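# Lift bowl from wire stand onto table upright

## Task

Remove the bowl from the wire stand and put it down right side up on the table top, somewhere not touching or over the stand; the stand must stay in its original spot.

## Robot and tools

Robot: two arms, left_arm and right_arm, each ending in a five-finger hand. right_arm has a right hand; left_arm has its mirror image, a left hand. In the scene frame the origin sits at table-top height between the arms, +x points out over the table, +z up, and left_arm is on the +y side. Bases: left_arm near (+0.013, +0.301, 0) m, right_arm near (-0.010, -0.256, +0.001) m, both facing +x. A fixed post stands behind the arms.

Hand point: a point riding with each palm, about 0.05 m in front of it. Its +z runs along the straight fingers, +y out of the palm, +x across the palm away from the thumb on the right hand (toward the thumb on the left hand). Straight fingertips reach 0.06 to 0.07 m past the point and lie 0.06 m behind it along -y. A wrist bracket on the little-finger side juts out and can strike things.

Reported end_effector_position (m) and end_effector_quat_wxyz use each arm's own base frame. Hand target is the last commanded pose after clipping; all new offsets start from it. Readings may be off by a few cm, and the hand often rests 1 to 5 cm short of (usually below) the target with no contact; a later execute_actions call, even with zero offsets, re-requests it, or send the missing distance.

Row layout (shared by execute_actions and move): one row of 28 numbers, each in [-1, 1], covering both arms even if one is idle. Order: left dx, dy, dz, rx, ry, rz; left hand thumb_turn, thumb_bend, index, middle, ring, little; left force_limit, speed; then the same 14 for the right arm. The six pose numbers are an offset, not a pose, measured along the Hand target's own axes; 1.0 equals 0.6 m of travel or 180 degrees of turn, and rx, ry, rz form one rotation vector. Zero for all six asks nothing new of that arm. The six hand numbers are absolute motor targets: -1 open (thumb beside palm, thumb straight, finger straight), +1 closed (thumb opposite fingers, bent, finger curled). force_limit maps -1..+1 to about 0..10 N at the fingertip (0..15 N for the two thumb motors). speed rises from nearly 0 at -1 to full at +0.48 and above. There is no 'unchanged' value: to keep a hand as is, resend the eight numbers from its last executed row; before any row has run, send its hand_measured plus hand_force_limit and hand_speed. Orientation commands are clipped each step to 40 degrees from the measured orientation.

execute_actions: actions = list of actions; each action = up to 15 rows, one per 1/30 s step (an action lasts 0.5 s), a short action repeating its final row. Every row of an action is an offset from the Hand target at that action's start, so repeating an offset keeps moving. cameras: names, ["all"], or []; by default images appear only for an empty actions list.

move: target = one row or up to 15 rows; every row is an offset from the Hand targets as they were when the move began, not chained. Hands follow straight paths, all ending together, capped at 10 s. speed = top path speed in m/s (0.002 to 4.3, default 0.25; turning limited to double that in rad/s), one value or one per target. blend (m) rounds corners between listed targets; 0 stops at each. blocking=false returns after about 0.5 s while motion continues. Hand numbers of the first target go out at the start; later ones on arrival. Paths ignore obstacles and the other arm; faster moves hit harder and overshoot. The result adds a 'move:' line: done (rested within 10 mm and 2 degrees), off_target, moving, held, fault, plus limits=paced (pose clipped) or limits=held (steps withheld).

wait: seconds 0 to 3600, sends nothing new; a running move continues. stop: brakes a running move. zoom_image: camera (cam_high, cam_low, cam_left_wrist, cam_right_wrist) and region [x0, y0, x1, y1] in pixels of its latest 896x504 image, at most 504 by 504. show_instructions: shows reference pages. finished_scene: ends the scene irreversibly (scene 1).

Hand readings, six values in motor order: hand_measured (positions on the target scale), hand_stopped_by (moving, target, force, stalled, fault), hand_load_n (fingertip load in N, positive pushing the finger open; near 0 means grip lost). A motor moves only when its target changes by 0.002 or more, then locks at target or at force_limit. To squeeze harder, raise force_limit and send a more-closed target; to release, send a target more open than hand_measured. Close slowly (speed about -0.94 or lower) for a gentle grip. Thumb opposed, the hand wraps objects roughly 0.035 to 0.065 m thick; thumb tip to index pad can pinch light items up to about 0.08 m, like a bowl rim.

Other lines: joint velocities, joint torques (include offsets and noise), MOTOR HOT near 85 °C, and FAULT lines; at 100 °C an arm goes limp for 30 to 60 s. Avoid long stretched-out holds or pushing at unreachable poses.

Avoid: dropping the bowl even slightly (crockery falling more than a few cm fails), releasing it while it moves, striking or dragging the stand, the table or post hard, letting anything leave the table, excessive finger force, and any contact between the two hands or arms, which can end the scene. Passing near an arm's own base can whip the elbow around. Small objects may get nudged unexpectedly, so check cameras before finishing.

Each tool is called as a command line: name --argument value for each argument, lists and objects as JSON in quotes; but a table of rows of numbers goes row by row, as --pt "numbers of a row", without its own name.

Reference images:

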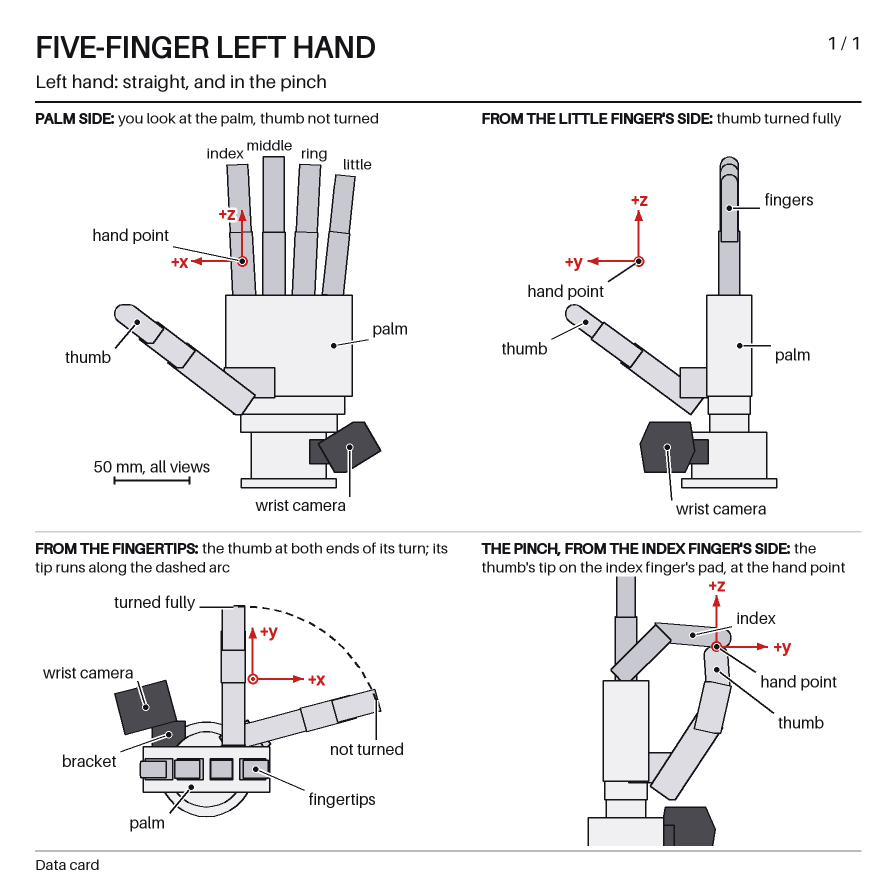

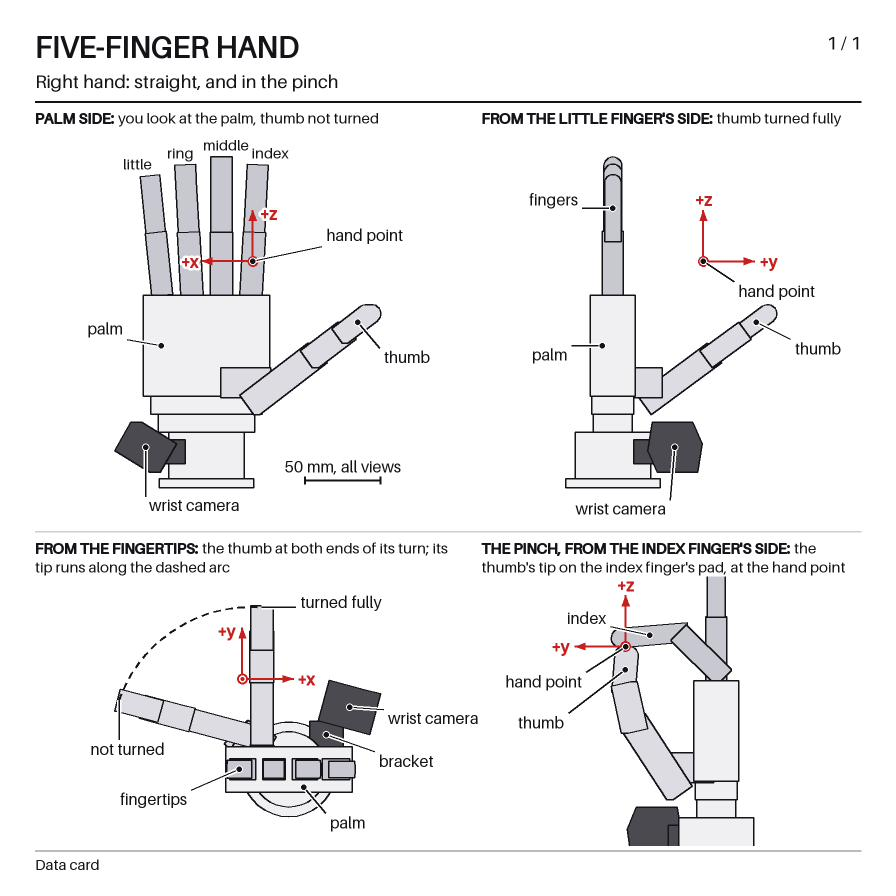

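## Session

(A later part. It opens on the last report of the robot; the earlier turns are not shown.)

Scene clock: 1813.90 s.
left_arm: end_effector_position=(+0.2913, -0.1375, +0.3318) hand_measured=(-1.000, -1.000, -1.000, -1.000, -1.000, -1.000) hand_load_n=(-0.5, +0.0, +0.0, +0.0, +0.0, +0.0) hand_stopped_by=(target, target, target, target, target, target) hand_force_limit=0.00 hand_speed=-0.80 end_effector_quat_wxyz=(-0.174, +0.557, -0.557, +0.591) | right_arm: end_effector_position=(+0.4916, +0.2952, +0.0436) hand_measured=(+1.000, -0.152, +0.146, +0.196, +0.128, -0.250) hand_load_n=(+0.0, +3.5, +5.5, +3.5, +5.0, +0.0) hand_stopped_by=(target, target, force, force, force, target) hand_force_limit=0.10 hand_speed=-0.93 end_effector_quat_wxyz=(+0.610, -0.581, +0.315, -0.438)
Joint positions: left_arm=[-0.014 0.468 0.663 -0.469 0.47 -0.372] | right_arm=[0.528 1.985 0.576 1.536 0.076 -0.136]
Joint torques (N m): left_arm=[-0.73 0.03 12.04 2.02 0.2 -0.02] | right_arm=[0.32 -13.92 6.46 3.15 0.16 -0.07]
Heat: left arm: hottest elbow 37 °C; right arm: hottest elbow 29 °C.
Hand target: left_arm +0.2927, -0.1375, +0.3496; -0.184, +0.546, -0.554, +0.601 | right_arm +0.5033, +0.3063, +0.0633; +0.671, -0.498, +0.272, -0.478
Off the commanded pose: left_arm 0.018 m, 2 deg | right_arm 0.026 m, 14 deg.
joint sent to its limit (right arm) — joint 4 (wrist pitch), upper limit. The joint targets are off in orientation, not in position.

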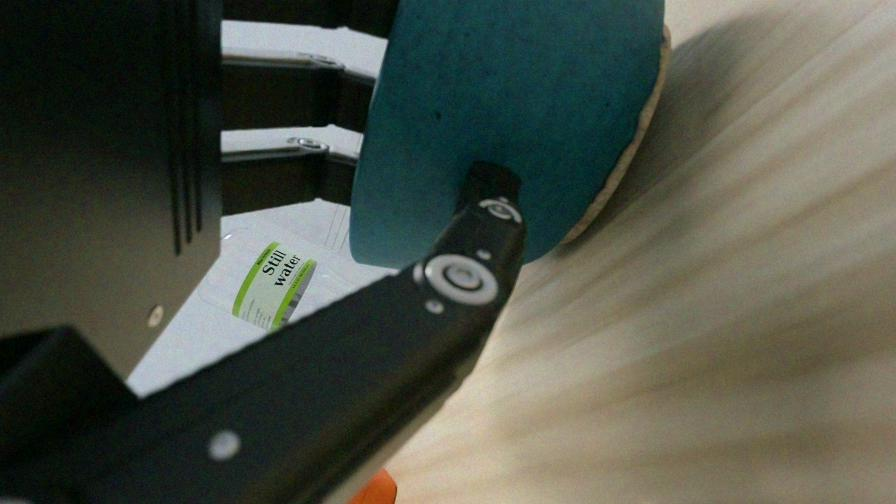

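execute_actions --actions '[[[0,0,0,0,0,0,-1,-1,-1,-1,-1,-1,0,-0.8,0,0,0,0,0,0,1,-0.16,0.6,0.6,0.3,-0.25,0.1,-0.93]],[[0,0,0,0,0,0,-1,-1,-1,-1,-1,-1,0,-0.8,0,0,0,0,0,0,1,-0.167,0.6,0.6,0.3,-0.25,0.1,-0.93]]]' --cameras '["cam_right_wrist","cam_low"]'

zoom_image --camera "cam_low" --region '[410, 210, 510, 280]'

Scene clock: 1824.50 s.
left_arm: end_effector_position=(+0.2913, -0.1375, +0.3318) hand_measured=(-1.000, -1.000, -1.000, -1.000, -1.000, -1.000) hand_load_n=(+0.0, +0.0, +0.0, +0.0, +0.0, +0.0) hand_stopped_by=(target, target, target, target, target, target) hand_force_limit=0.00 hand_speed=-0.80 end_effector_quat_wxyz=(-0.174, +0.557, -0.557, +0.591) | right_arm: end_effector_position=(+0.4916, +0.2952, +0.0436) hand_measured=(+1.000, -0.168, +0.146, +0.196, +0.128, -0.250) hand_load_n=(+0.0, +1.0, +5.5, +3.0, +5.0, +0.0) hand_stopped_by=(target, target, force, force, force, target) hand_force_limit=0.10 hand_speed=-0.93 end_effector_quat_wxyz=(+0.610, -0.581, +0.315, -0.438)
Joint positions: left_arm=[-0.014 0.468 0.663 -0.469 0.47 -0.372] | right_arm=[0.528 1.985 0.576 1.536 0.076 -0.136]
Joint torques (N m): left_arm=[-0.73 -0.03 12.04 2.02 0.2 -0.02] | right_arm=[0.67 -12.63 6.43 3.19 0.11 -0.07]
Heat: left arm: hottest elbow 37 °C; right arm: hottest elbow 29 °C.
Hand target: left_arm +0.2927, -0.1375, +0.3496; -0.184, +0.546, -0.554, +0.601 | right_arm +0.5033, +0.3064, +0.0634; +0.671, -0.498, +0.272, -0.478
Off the commanded pose: left_arm 0.018 m, 2 deg | right_arm 0.026 m, 14 deg.
joint sent to its limit (right arm) — joint 4 (wrist pitch), upper limit. The joint targets are off in orientation, not in position.
Images, in order (width x height): cam_low 896x504, cam_right_wrist 896x504.

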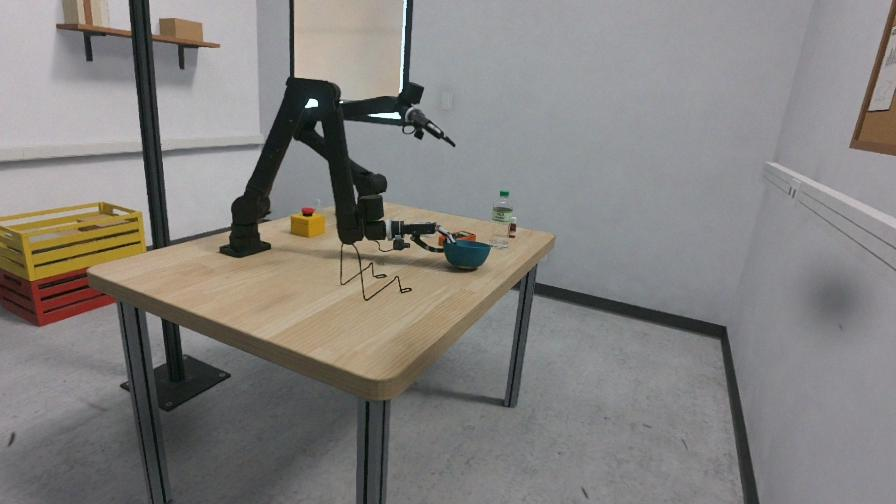

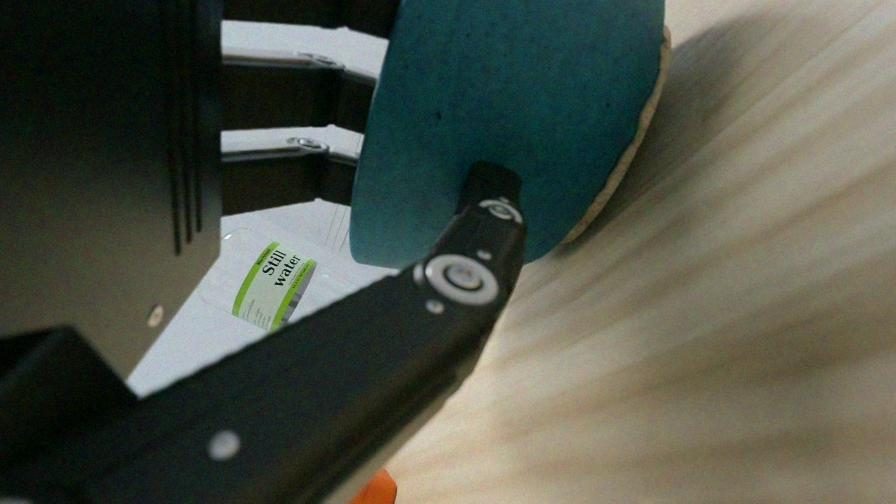

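Scaled by 5.040 from the camera's image (finer frame: 1280x720).

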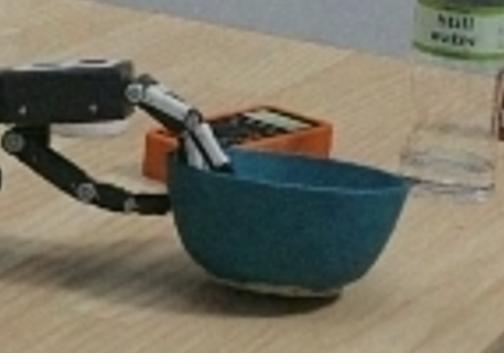

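move --target '[0,0,0,0,0,0,-1,-1,-1,-1,-1,-1,0,-0.8,-0.0009,0.0077,-0.003,0,0,0,1,-0.167,0.6,0.6,0.3,-0.25,0.1,-0.93]' --speed 0.015 --cameras '["cam_low","cam_right_wrist"]'

zoom_image --camera "cam_low" --region '[410, 210, 510, 280]'

Scene clock: 1840.60 s.
left_arm: end_effector_position=(+0.2913, -0.1375, +0.3318) hand_measured=(-1.000, -1.000, -1.000, -1.000, -1.000, -1.000) hand_load_n=(-0.5, +0.0, +0.0, -0.5, +0.0, +0.0) hand_stopped_by=(target, target, target, target, target, target) hand_force_limit=0.00 hand_speed=-0.80 end_effector_quat_wxyz=(-0.174, +0.557, -0.557, +0.591) | right_arm: end_effector_position=(+0.4927, +0.2957, +0.0430) hand_measured=(+1.000, -0.168, +0.146, +0.196, +0.128, -0.250) hand_load_n=(+0.0, +1.5, +5.5, +3.0, +4.5, +0.0) hand_stopped_by=(target, target, force, force, force, target) hand_force_limit=0.10 hand_speed=-0.93 end_effector_quat_wxyz=(+0.610, -0.580, +0.315, -0.438)
Joint positions: left_arm=[-0.014 0.468 0.663 -0.469 0.47 -0.372] | right_arm=[0.528 1.989 0.58 1.539 0.077 -0.136]
Joint torques (N m): left_arm=[-0.73 0.03 12.04 2.03 0.2 -0.02] | right_arm=[0.73 -13.27 6.41 2.85 0.11 -0.03]
Heat: left arm: hottest elbow 37 °C; right arm: hottest elbow 29 °C.
Hand target: left_arm +0.2927, -0.1375, +0.3496; -0.184, +0.546, -0.554, +0.601 | right_arm +0.5033, +0.3063, +0.0585; +0.671, -0.497, +0.272, -0.478
Off the commanded pose: left_arm 0.018 m, 2 deg | right_arm 0.021 m, 14 deg.
joint sent to its limit (right arm) — joint 4 (wrist pitch), upper limit. The joint targets are off in orientation, not in position.
move: off_target (right_arm)

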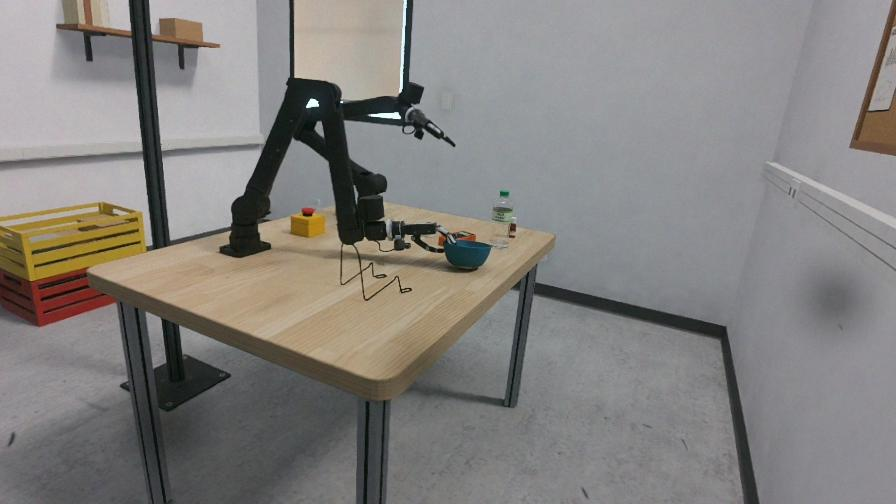

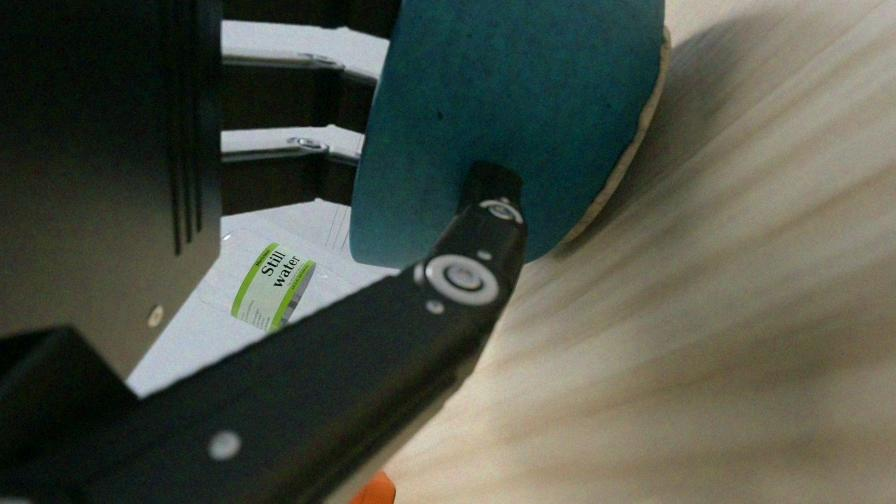

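Scaled by 5.040 from the camera's image (finer frame: 1280x720).

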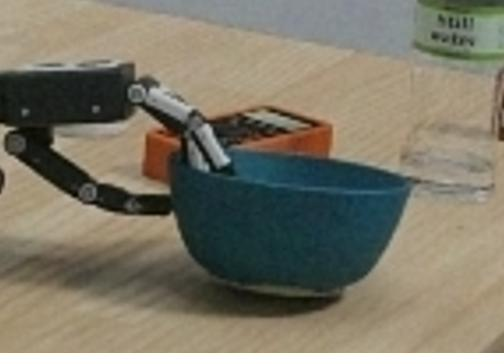

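execute_actions --actions '[[[0,0,0,0,0,0,-1,-1,-1,-1,-1,-1,0,-0.8,0,0,0,0,0,0,1,-0.167,0.136,0.186,0.118,-0.25,0.1,-0.93]]]' --cameras '["cam_right_wrist","cam_low"]'

zoom_image --camera "cam_low" --region '[410, 210, 510, 280]'

Scene clock: 1863.37 s.
left_arm: end_effector_position=(+0.2913, -0.1375, +0.3318) hand_measured=(-1.000, -1.000, -1.000, -1.000, -1.000, -1.000) hand_load_n=(+0.0, -0.5, +0.0, +0.0, +0.0, +0.0) hand_stopped_by=(target, target, target, target, target, target) hand_force_limit=0.00 hand_speed=-0.80 end_effector_quat_wxyz=(-0.174, +0.557, -0.557, +0.591) | right_arm: end_effector_position=(+0.4927, +0.2957, +0.0431) hand_measured=(+1.000, -0.168, +0.136, +0.186, +0.118, -0.250) hand_load_n=(+0.0, +1.0, +4.0, +1.5, +3.0, +0.0) hand_stopped_by=(target, target, target, target, target, target) hand_force_limit=0.10 hand_speed=-0.93 end_effector_quat_wxyz=(+0.610, -0.580, +0.315, -0.438)
Joint positions: left_arm=[-0.014 0.468 0.663 -0.469 0.47 -0.372] | right_arm=[0.528 1.989 0.58 1.539 0.077 -0.136]
Joint torques (N m): left_arm=[-0.73 0.03 12.04 2.03 0.2 -0.02] | right_arm=[0.38 -13.39 6.37 3.12 0.09 -0.07]
Heat: left arm: hottest elbow 38 °C; right arm: hottest elbow 29 °C.
Hand target: left_arm +0.2927, -0.1375, +0.3496; -0.184, +0.546, -0.554, +0.601 | right_arm +0.5033, +0.3063, +0.0585; +0.671, -0.497, +0.272, -0.478
Off the commanded pose: left_arm 0.018 m, 2 deg | right_arm 0.021 m, 14 deg.
joint sent to its limit (right arm) — joint 4 (wrist pitch), upper limit. The joint targets are off in orientation, not in position.
Images, in order (width x height): cam_low 896x504, cam_right_wrist 896x504.

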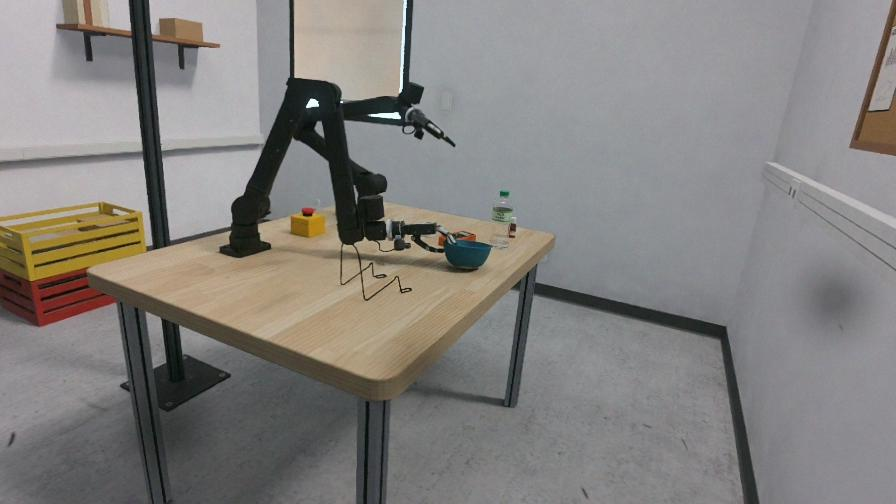

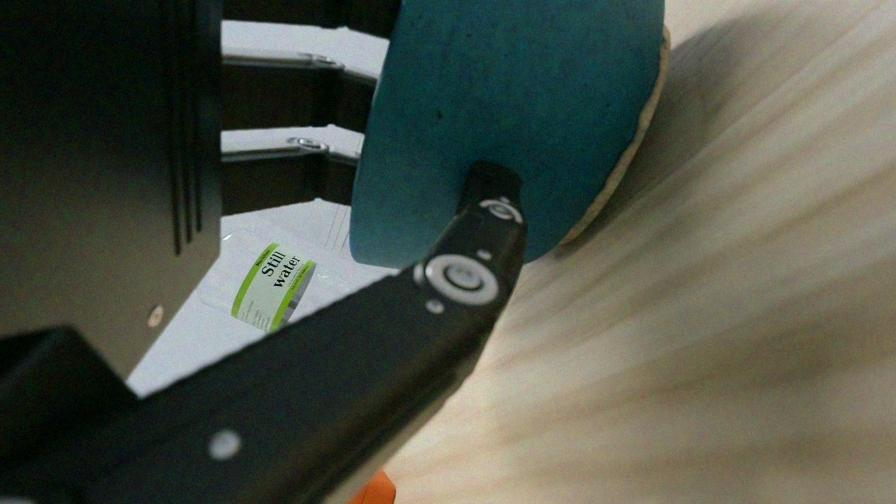

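Scaled by 5.040 from the camera's image (finer frame: 1280x720).

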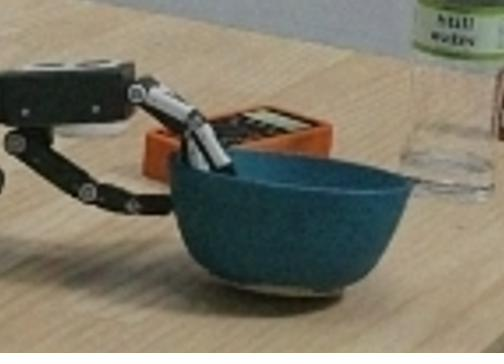

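Continue in small opening steps.

execute_actions --actions '[[[0,0,0,0,0,0,-1,-1,-1,-1,-1,-1,0,-0.8,0,0,0,0,0,0,1,-0.167,0.126,0.176,0.108,-0.25,0.1,-0.93]]]' --cameras '["cam_right_wrist"]'

execute_actions --actions '[[[0,0,0,0,0,0,-1,-1,-1,-1,-1,-1,0,-0.8,0,0,0,0,0,0,1,-0.167,0.116,0.166,0.098,-0.25,0.1,-0.93]]]' --cameras '["cam_right_wrist","cam_low"]'

zoom_image --camera "cam_low" --region '[410, 210, 510, 280]'

Scene clock: 1874.27 s.
left_arm: end_effector_position=(+0.2913, -0.1375, +0.3318) hand_measured=(-1.000, -1.000, -1.000, -1.000, -1.000, -1.000) hand_load_n=(+0.0, +0.0, +0.0, +0.0, +0.0, +0.0) hand_stopped_by=(target, target, target, target, target, target) hand_force_limit=0.00 hand_speed=-0.80 end_effector_quat_wxyz=(-0.174, +0.557, -0.557, +0.591) | right_arm: end_effector_position=(+0.4935, +0.2958, +0.0433) hand_measured=(+1.000, -0.168, +0.126, +0.176, +0.108, -0.250) hand_load_n=(+0.5, +1.5, +2.5, +0.0, +2.5, +0.0) hand_stopped_by=(target, target, target, target, target, target) hand_force_limit=0.10 hand_speed=-0.93 end_effector_quat_wxyz=(+0.610, -0.580, +0.315, -0.439)
Joint positions: left_arm=[-0.014 0.468 0.663 -0.469 0.47 -0.372] | right_arm=[0.528 1.99 0.582 1.539 0.079 -0.136]
Joint torques (N m): left_arm=[-0.73 0.03 12.04 2.02 0.2 -0.02] | right_arm=[-0.21 -13.22 6.17 2.89 0.07 -0.04]
Heat: left arm: hottest elbow 38 °C; right arm: hottest elbow 30 °C.
Hand target: left_arm +0.2927, -0.1375, +0.3496; -0.184, +0.546, -0.554, +0.601 | right_arm +0.5033, +0.3063, +0.0584; +0.671, -0.497, +0.272, -0.478
Off the commanded pose: left_arm 0.018 m, 2 deg | right_arm 0.021 m, 13 deg.
joint sent to its limit (right arm) — joint 4 (wrist pitch), upper limit. The joint targets are off in orientation, not in position.

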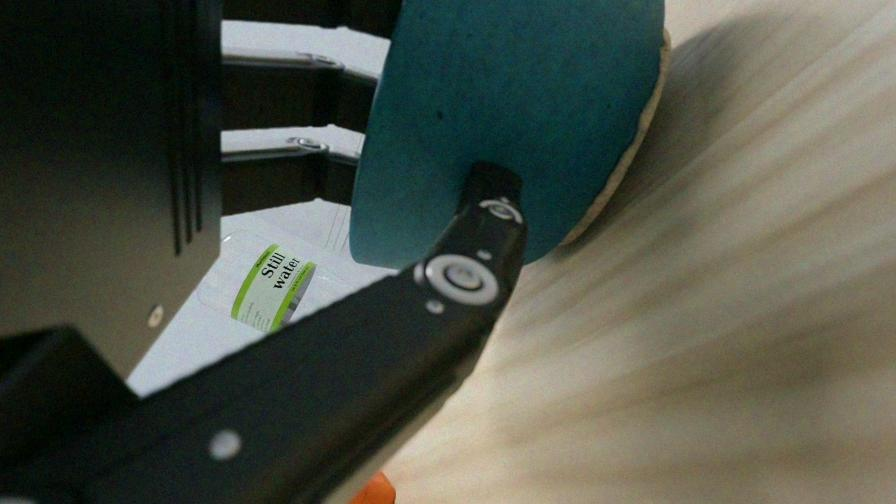

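Scene clock: 1874.97 s.
left_arm: end_effector_position=(+0.2913, -0.1375, +0.3318) hand_measured=(-1.000, -1.000, -1.000, -1.000, -1.000, -1.000) hand_load_n=(+0.0, +0.0, +0.0, +0.0, +0.0, +0.0) hand_stopped_by=(target, target, target, target, target, target) hand_force_limit=0.00 hand_speed=-0.80 end_effector_quat_wxyz=(-0.174, +0.557, -0.557, +0.591) | right_arm: end_effector_position=(+0.4940, +0.2958, +0.0435) hand_measured=(+1.000, -0.168, +0.116, +0.166, +0.098, -0.250) hand_load_n=(+1.0, +1.5, +1.5, +0.0, +1.5, +0.0) hand_stopped_by=(target, target, target, target, target, target) hand_force_limit=0.10 hand_speed=-0.93 end_effector_quat_wxyz=(+0.610, -0.579, +0.315, -0.439)
Joint positions: left_arm=[-0.014 0.468 0.663 -0.469 0.47 -0.372] | right_arm=[0.528 1.991 0.583 1.539 0.08 -0.136]
Joint torques (N m): left_arm=[-0.73 -0.03 12.05 2.03 0.21 -0.02] | right_arm=[0.62 -12.4 6.17 2.92 0 -0.03]
Heat: left arm: hottest elbow 38 °C; right arm: hottest elbow 29 °C.
Hand target: left_arm +0.2927, -0.1375, +0.3496; -0.184, +0.546, -0.554, +0.601 | right_arm +0.5033, +0.3063, +0.0584; +0.671, -0.498, +0.272, -0.478
Off the commanded pose: left_arm 0.018 m, 2 deg | right_arm 0.021 m, 13 deg.
joint sent to its limit (right arm) — joint 4 (wrist pitch), upper limit. The joint targets are off in orientation, not in position.
Images, in order (width x height): cam_low 896x504, cam_right_wrist 896x504.

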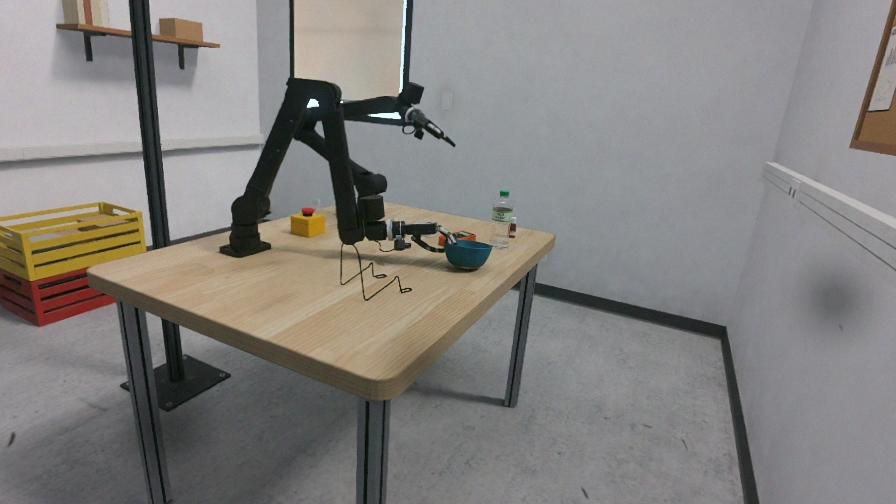

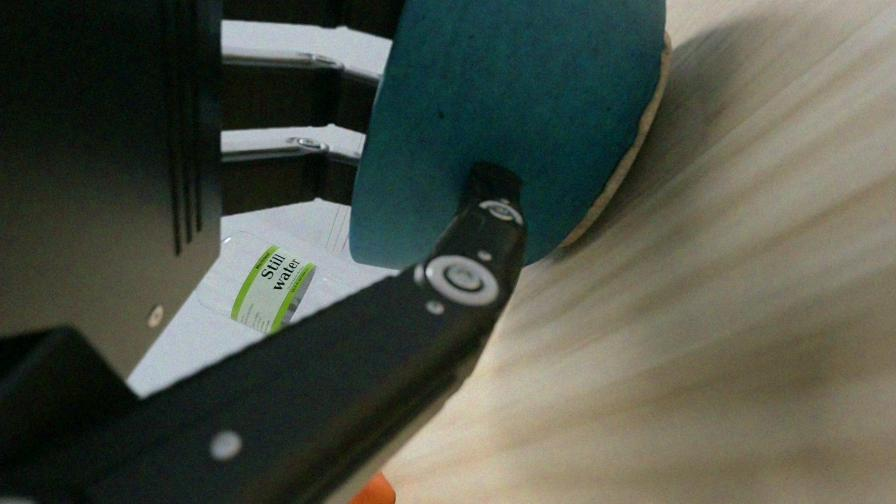

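Scaled by 5.040 from the camera's image (finer frame: 1280x720).

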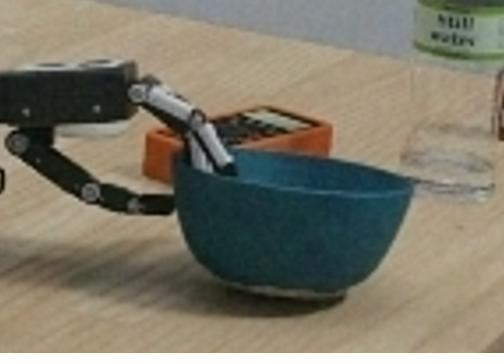

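execute_actions --actions '[[[0,0,0,0,0,0,-1,-1,-1,-1,-1,-1,0,-0.8,0,0,0,0,0,0,1,-0.167,0.106,0.156,0.088,-0.25,0.1,-0.93]]]' --cameras '["cam_right_wrist","cam_low"]'

zoom_image --camera "cam_low" --region '[410, 210, 510, 280]'

execute_actions --actions '[[[0,0,0,0,0,0,-1,-1,-1,-1,-1,-1,0,-0.8,0,0,0,0,0,0,1,-0.167,0.096,0.146,0.078,-0.25,0.1,-0.93]]]' --cameras '["cam_right_wrist","cam_low"]'

zoom_image --camera "cam_low" --region '[410, 210, 510, 280]'

Scene clock: 1887.87 s.
left_arm: end_effector_position=(+0.2913, -0.1375, +0.3318) hand_measured=(-1.000, -1.000, -1.000, -1.000, -1.000, -1.000) hand_load_n=(+0.0, -0.5, +0.0, +0.0, +0.0, +0.0) hand_stopped_by=(target, target, target, target, target, target) hand_force_limit=0.00 hand_speed=-0.80 end_effector_quat_wxyz=(-0.174, +0.557, -0.557, +0.591) | right_arm: end_effector_position=(+0.4947, +0.2959, +0.0442) hand_measured=(+1.000, -0.168, +0.106, +0.156, +0.088, -0.250) hand_load_n=(+1.5, +2.0, +1.0, +0.0, +0.5, +0.0) hand_stopped_by=(target, target, target, target, target, target) hand_force_limit=0.10 hand_speed=-0.93 end_effector_quat_wxyz=(+0.610, -0.578, +0.316, -0.440)
Joint positions: left_arm=[-0.014 0.468 0.663 -0.469 0.47 -0.372] | right_arm=[0.528 1.991 0.584 1.54 0.081 -0.136]
Joint torques (N m): left_arm=[-0.79 -0.03 12.04 2.03 0.21 -0.02] | right_arm=[0.44 -12.86 6 3.02 -0.02 -0.06]
Heat: left arm: hottest elbow 38 °C; right arm: hottest elbow 29 °C.
Hand target: left_arm +0.2927, -0.1375, +0.3496; -0.184, +0.546, -0.554, +0.601 | right_arm +0.5034, +0.3063, +0.0584; +0.671, -0.497, +0.272, -0.478
Off the commanded pose: left_arm 0.018 m, 2 deg | right_arm 0.020 m, 13 deg.
joint sent to its limit (right arm) — joint 4 (wrist pitch), upper limit. The joint targets are off in orientation, not in position.
Images, in order (width x height): cam_low 896x504, cam_right_wrist 896x504.

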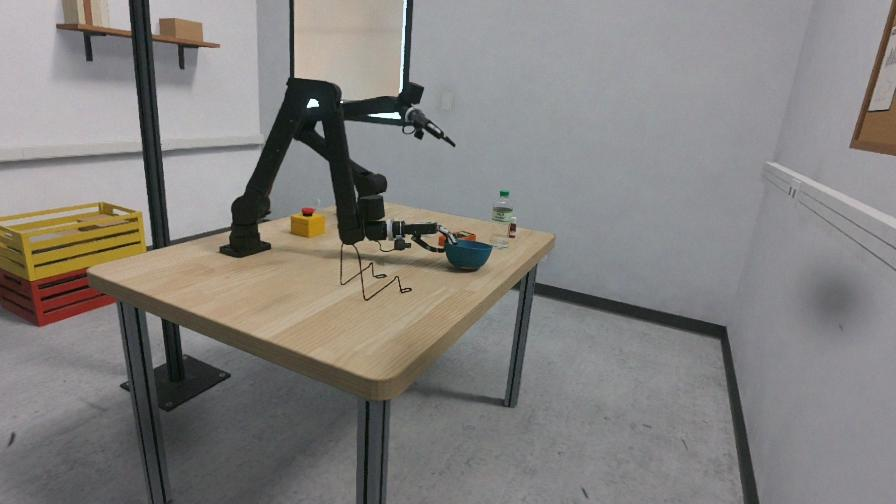

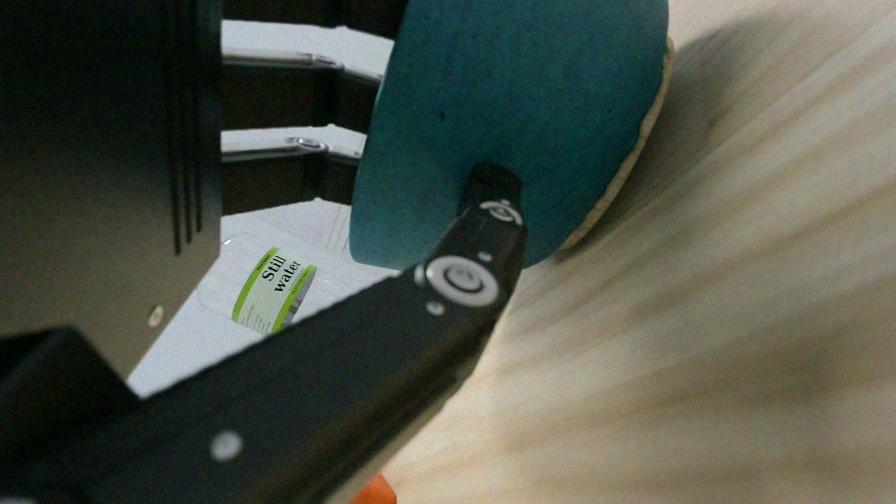

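Scaled by 5.040 from the camera's image (finer frame: 1280x720).

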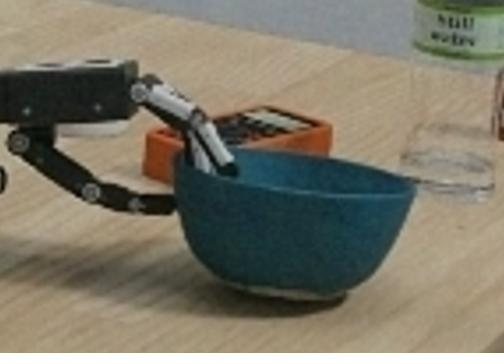

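Scene clock: 1888.57 s.
left_arm: end_effector_position=(+0.2913, -0.1375, +0.3318) hand_measured=(-1.000, -1.000, -1.000, -1.000, -1.000, -1.000) hand_load_n=(-0.5, +0.0, +0.0, +0.0, +0.0, +0.0) hand_stopped_by=(target, target, target, target, target, target) hand_force_limit=0.00 hand_speed=-0.80 end_effector_quat_wxyz=(-0.174, +0.557, -0.557, +0.591) | right_arm: end_effector_position=(+0.4952, +0.2960, +0.0449) hand_measured=(+1.000, -0.168, +0.096, +0.146, +0.078, -0.250) hand_load_n=(+1.5, +2.5, +1.0, +0.0, +0.0, +0.0) hand_stopped_by=(target, target, target, target, target, target) hand_force_limit=0.10 hand_speed=-0.93 end_effector_quat_wxyz=(+0.611, -0.577, +0.316, -0.441)
Joint positions: left_arm=[-0.014 0.468 0.663 -0.469 0.47 -0.372] | right_arm=[0.528 1.991 0.585 1.541 0.082 -0.136]
Joint torques (N m): left_arm=[-0.73 -0.03 12.05 2.03 0.21 -0.02] | right_arm=[0.21 -13.04 6.01 2.74 -0.1 -0.04]
Heat: left arm: hottest elbow 38 °C; right arm: hottest elbow 29 °C.
Hand target: left_arm +0.2927, -0.1375, +0.3496; -0.184, +0.546, -0.554, +0.601 | right_arm +0.5033, +0.3063, +0.0584; +0.671, -0.497, +0.272, -0.478
Off the commanded pose: left_arm 0.018 m, 2 deg | right_arm 0.019 m, 13 deg.
joint sent to its limit (right arm) — joint 4 (wrist pitch), upper limit. The joint targets are off in orientation, not in position.
Images, in order (width x height): cam_low 896x504, cam_right_wrist 896x504.

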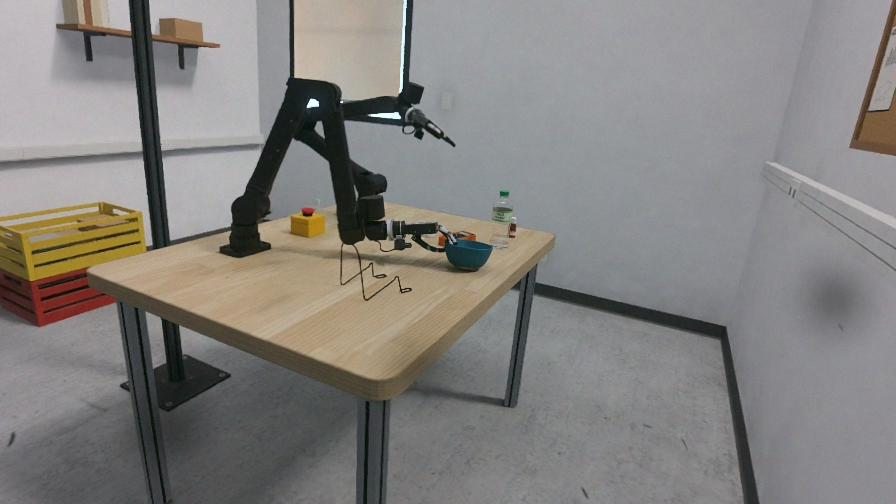

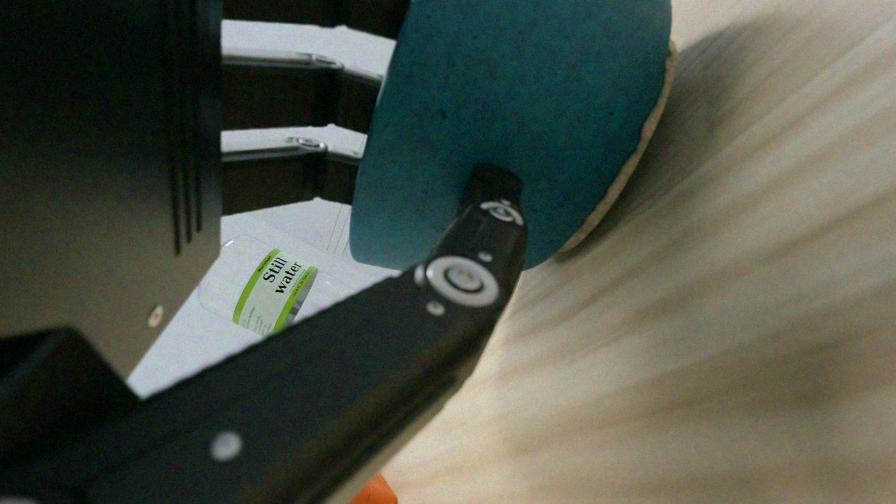

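Scaled by 5.040 from the camera's image (finer frame: 1280x720).

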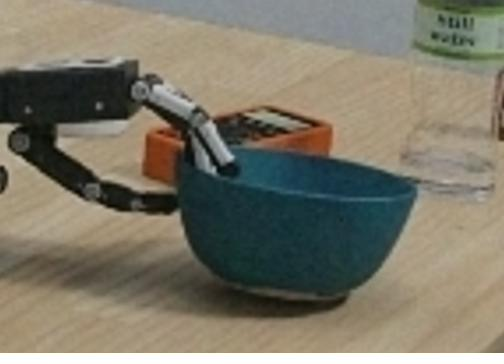

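execute_actions --actions '[[[0,0,0,0,0,0,-1,-1,-1,-1,-1,-1,0,-0.8,0,0,0,0,0,0,1,-0.177,0.086,0.136,0.068,-0.25,0.1,-0.93]]]' --cameras '["cam_right_wrist","cam_low"]'

zoom_image --camera "cam_low" --region '[410, 210, 510, 280]'

execute_actions --actions '[[[0,0,0,0,0,0,-1,-1,-1,-1,-1,-1,0,-0.8,0,0,0,0,0,0,1,-0.187,0.076,0.126,0.058,-0.25,0.1,-0.93]]]' --cameras '["cam_right_wrist","cam_low"]'

zoom_image --camera "cam_low" --region '[410, 210, 510, 280]'

Scene clock: 1902.27 s.
left_arm: end_effector_position=(+0.2913, -0.1375, +0.3318) hand_measured=(-1.000, -1.000, -1.000, -1.000, -1.000, -1.000) hand_load_n=(+0.0, +0.0, +0.0, +0.0, +0.0, +0.0) hand_stopped_by=(target, target, target, target, target, target) hand_force_limit=0.00 hand_speed=-0.80 end_effector_quat_wxyz=(-0.174, +0.557, -0.557, +0.591) | right_arm: end_effector_position=(+0.4955, +0.2961, +0.0454) hand_measured=(+1.000, -0.178, +0.086, +0.136, +0.068, -0.250) hand_load_n=(+1.5, +2.5, +1.0, +0.0, +0.0, +0.0) hand_stopped_by=(target, target, target, target, target, target) hand_force_limit=0.10 hand_speed=-0.93 end_effector_quat_wxyz=(+0.611, -0.576, +0.315, -0.441)
Joint positions: left_arm=[-0.014 0.468 0.663 -0.469 0.47 -0.372] | right_arm=[0.528 1.991 0.586 1.542 0.082 -0.136]
Joint torques (N m): left_arm=[-0.73 -0.03 12.05 2.04 0.2 -0.02] | right_arm=[0.21 -13.33 5.87 2.77 -0.04 -0.04]
Heat: left arm: hottest elbow 38 °C; right arm: hottest elbow 29 °C.
Hand target: left_arm +0.2927, -0.1375, +0.3496; -0.184, +0.546, -0.554, +0.601 | right_arm +0.5033, +0.3062, +0.0583; +0.671, -0.498, +0.273, -0.478
Off the commanded pose: left_arm 0.018 m, 2 deg | right_arm 0.018 m, 13 deg.
joint sent to its limit (right arm) — joint 4 (wrist pitch), upper limit. The joint targets are off in orientation, not in position.
Images, in order (width x height): cam_low 896x504, cam_right_wrist 896x504.

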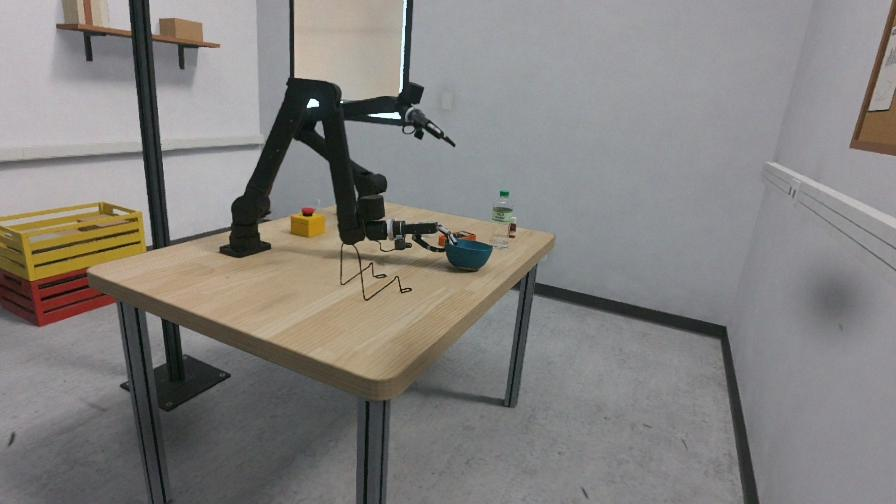

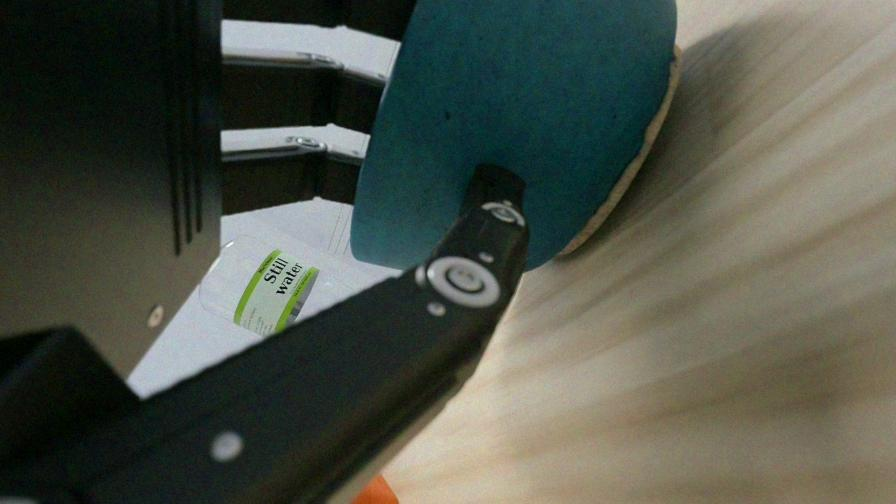

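Scaled by 5.040 from the camera's image (finer frame: 1280x720).

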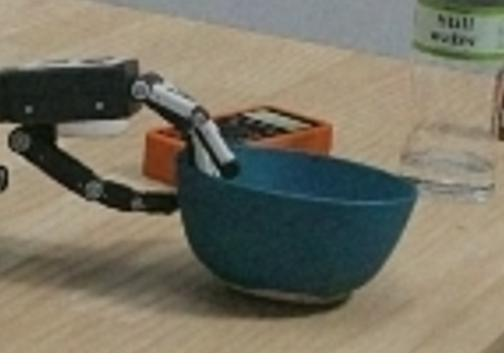

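Scene clock: 1902.97 s.
left_arm: end_effector_position=(+0.2913, -0.1375, +0.3318) hand_measured=(-1.000, -1.000, -1.000, -1.000, -1.000, -1.000) hand_load_n=(+0.0, +0.0, +0.0, -0.5, +0.0, +0.0) hand_stopped_by=(target, target, target, target, target, target) hand_force_limit=0.00 hand_speed=-0.80 end_effector_quat_wxyz=(-0.174, +0.557, -0.557, +0.591) | right_arm: end_effector_position=(+0.4955, +0.2961, +0.0457) hand_measured=(+1.000, -0.188, +0.076, +0.126, +0.058, -0.250) hand_load_n=(+1.5, +2.5, +0.5, +0.0, +0.0, +0.0) hand_stopped_by=(target, target, target, target, target, target) hand_force_limit=0.10 hand_speed=-0.93 end_effector_quat_wxyz=(+0.612, -0.576, +0.315, -0.441)
Joint positions: left_arm=[-0.014 0.468 0.663 -0.469 0.47 -0.372] | right_arm=[0.528 1.991 0.586 1.543 0.082 -0.136]
Joint torques (N m): left_arm=[-0.73 -0.03 12.04 2.03 0.2 -0.02] | right_arm=[-0.03 -13.33 5.79 2.96 -0.08 -0.08]
Heat: left arm: hottest elbow 38 °C; right arm: hottest elbow 29 °C.
Hand target: left_arm +0.2927, -0.1375, +0.3496; -0.184, +0.546, -0.554, +0.601 | right_arm +0.5033, +0.3062, +0.0583; +0.671, -0.498, +0.272, -0.478
Off the commanded pose: left_arm 0.018 m, 2 deg | right_arm 0.018 m, 13 deg.
joint sent to its limit (right arm) — joint 4 (wrist pitch), upper limit. The joint targets are off in orientation, not in position.
Images, in order (width x height): cam_low 896x504, cam_right_wrist 896x504.

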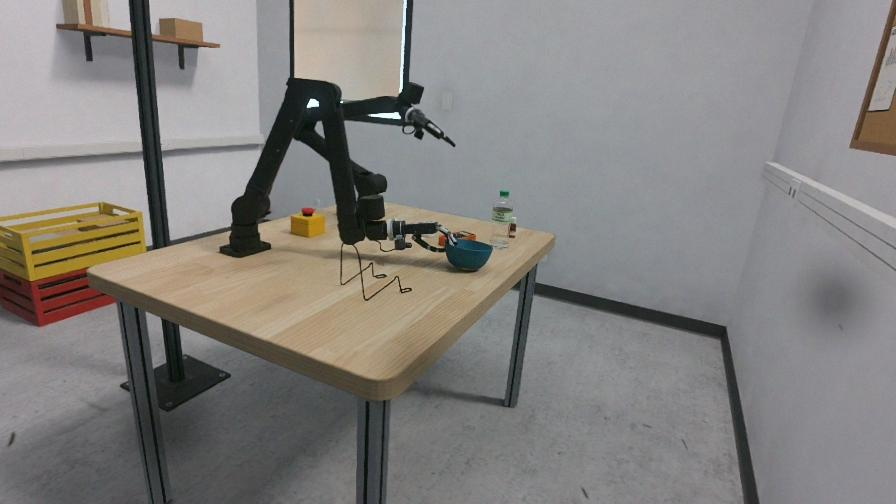

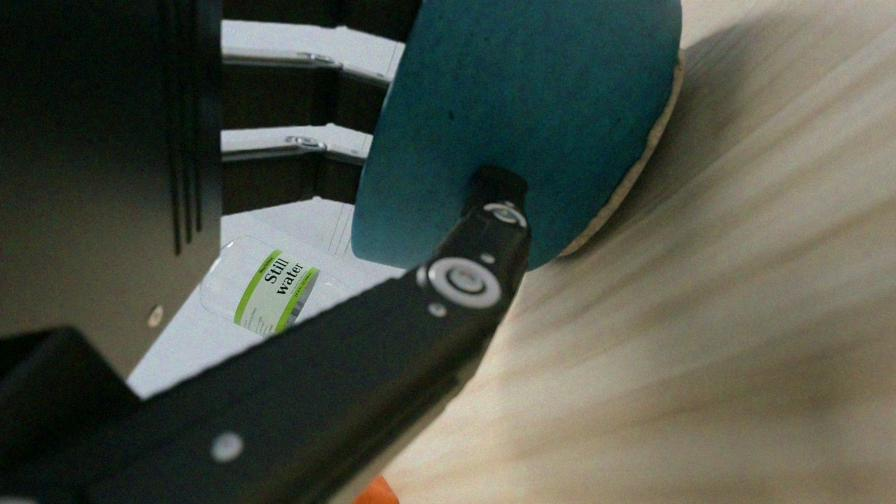

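Scaled by 5.040 from the camera's image (finer frame: 1280x720).

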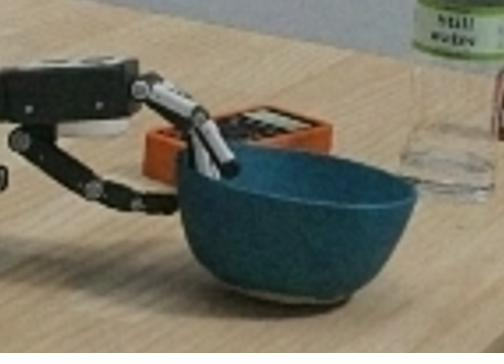

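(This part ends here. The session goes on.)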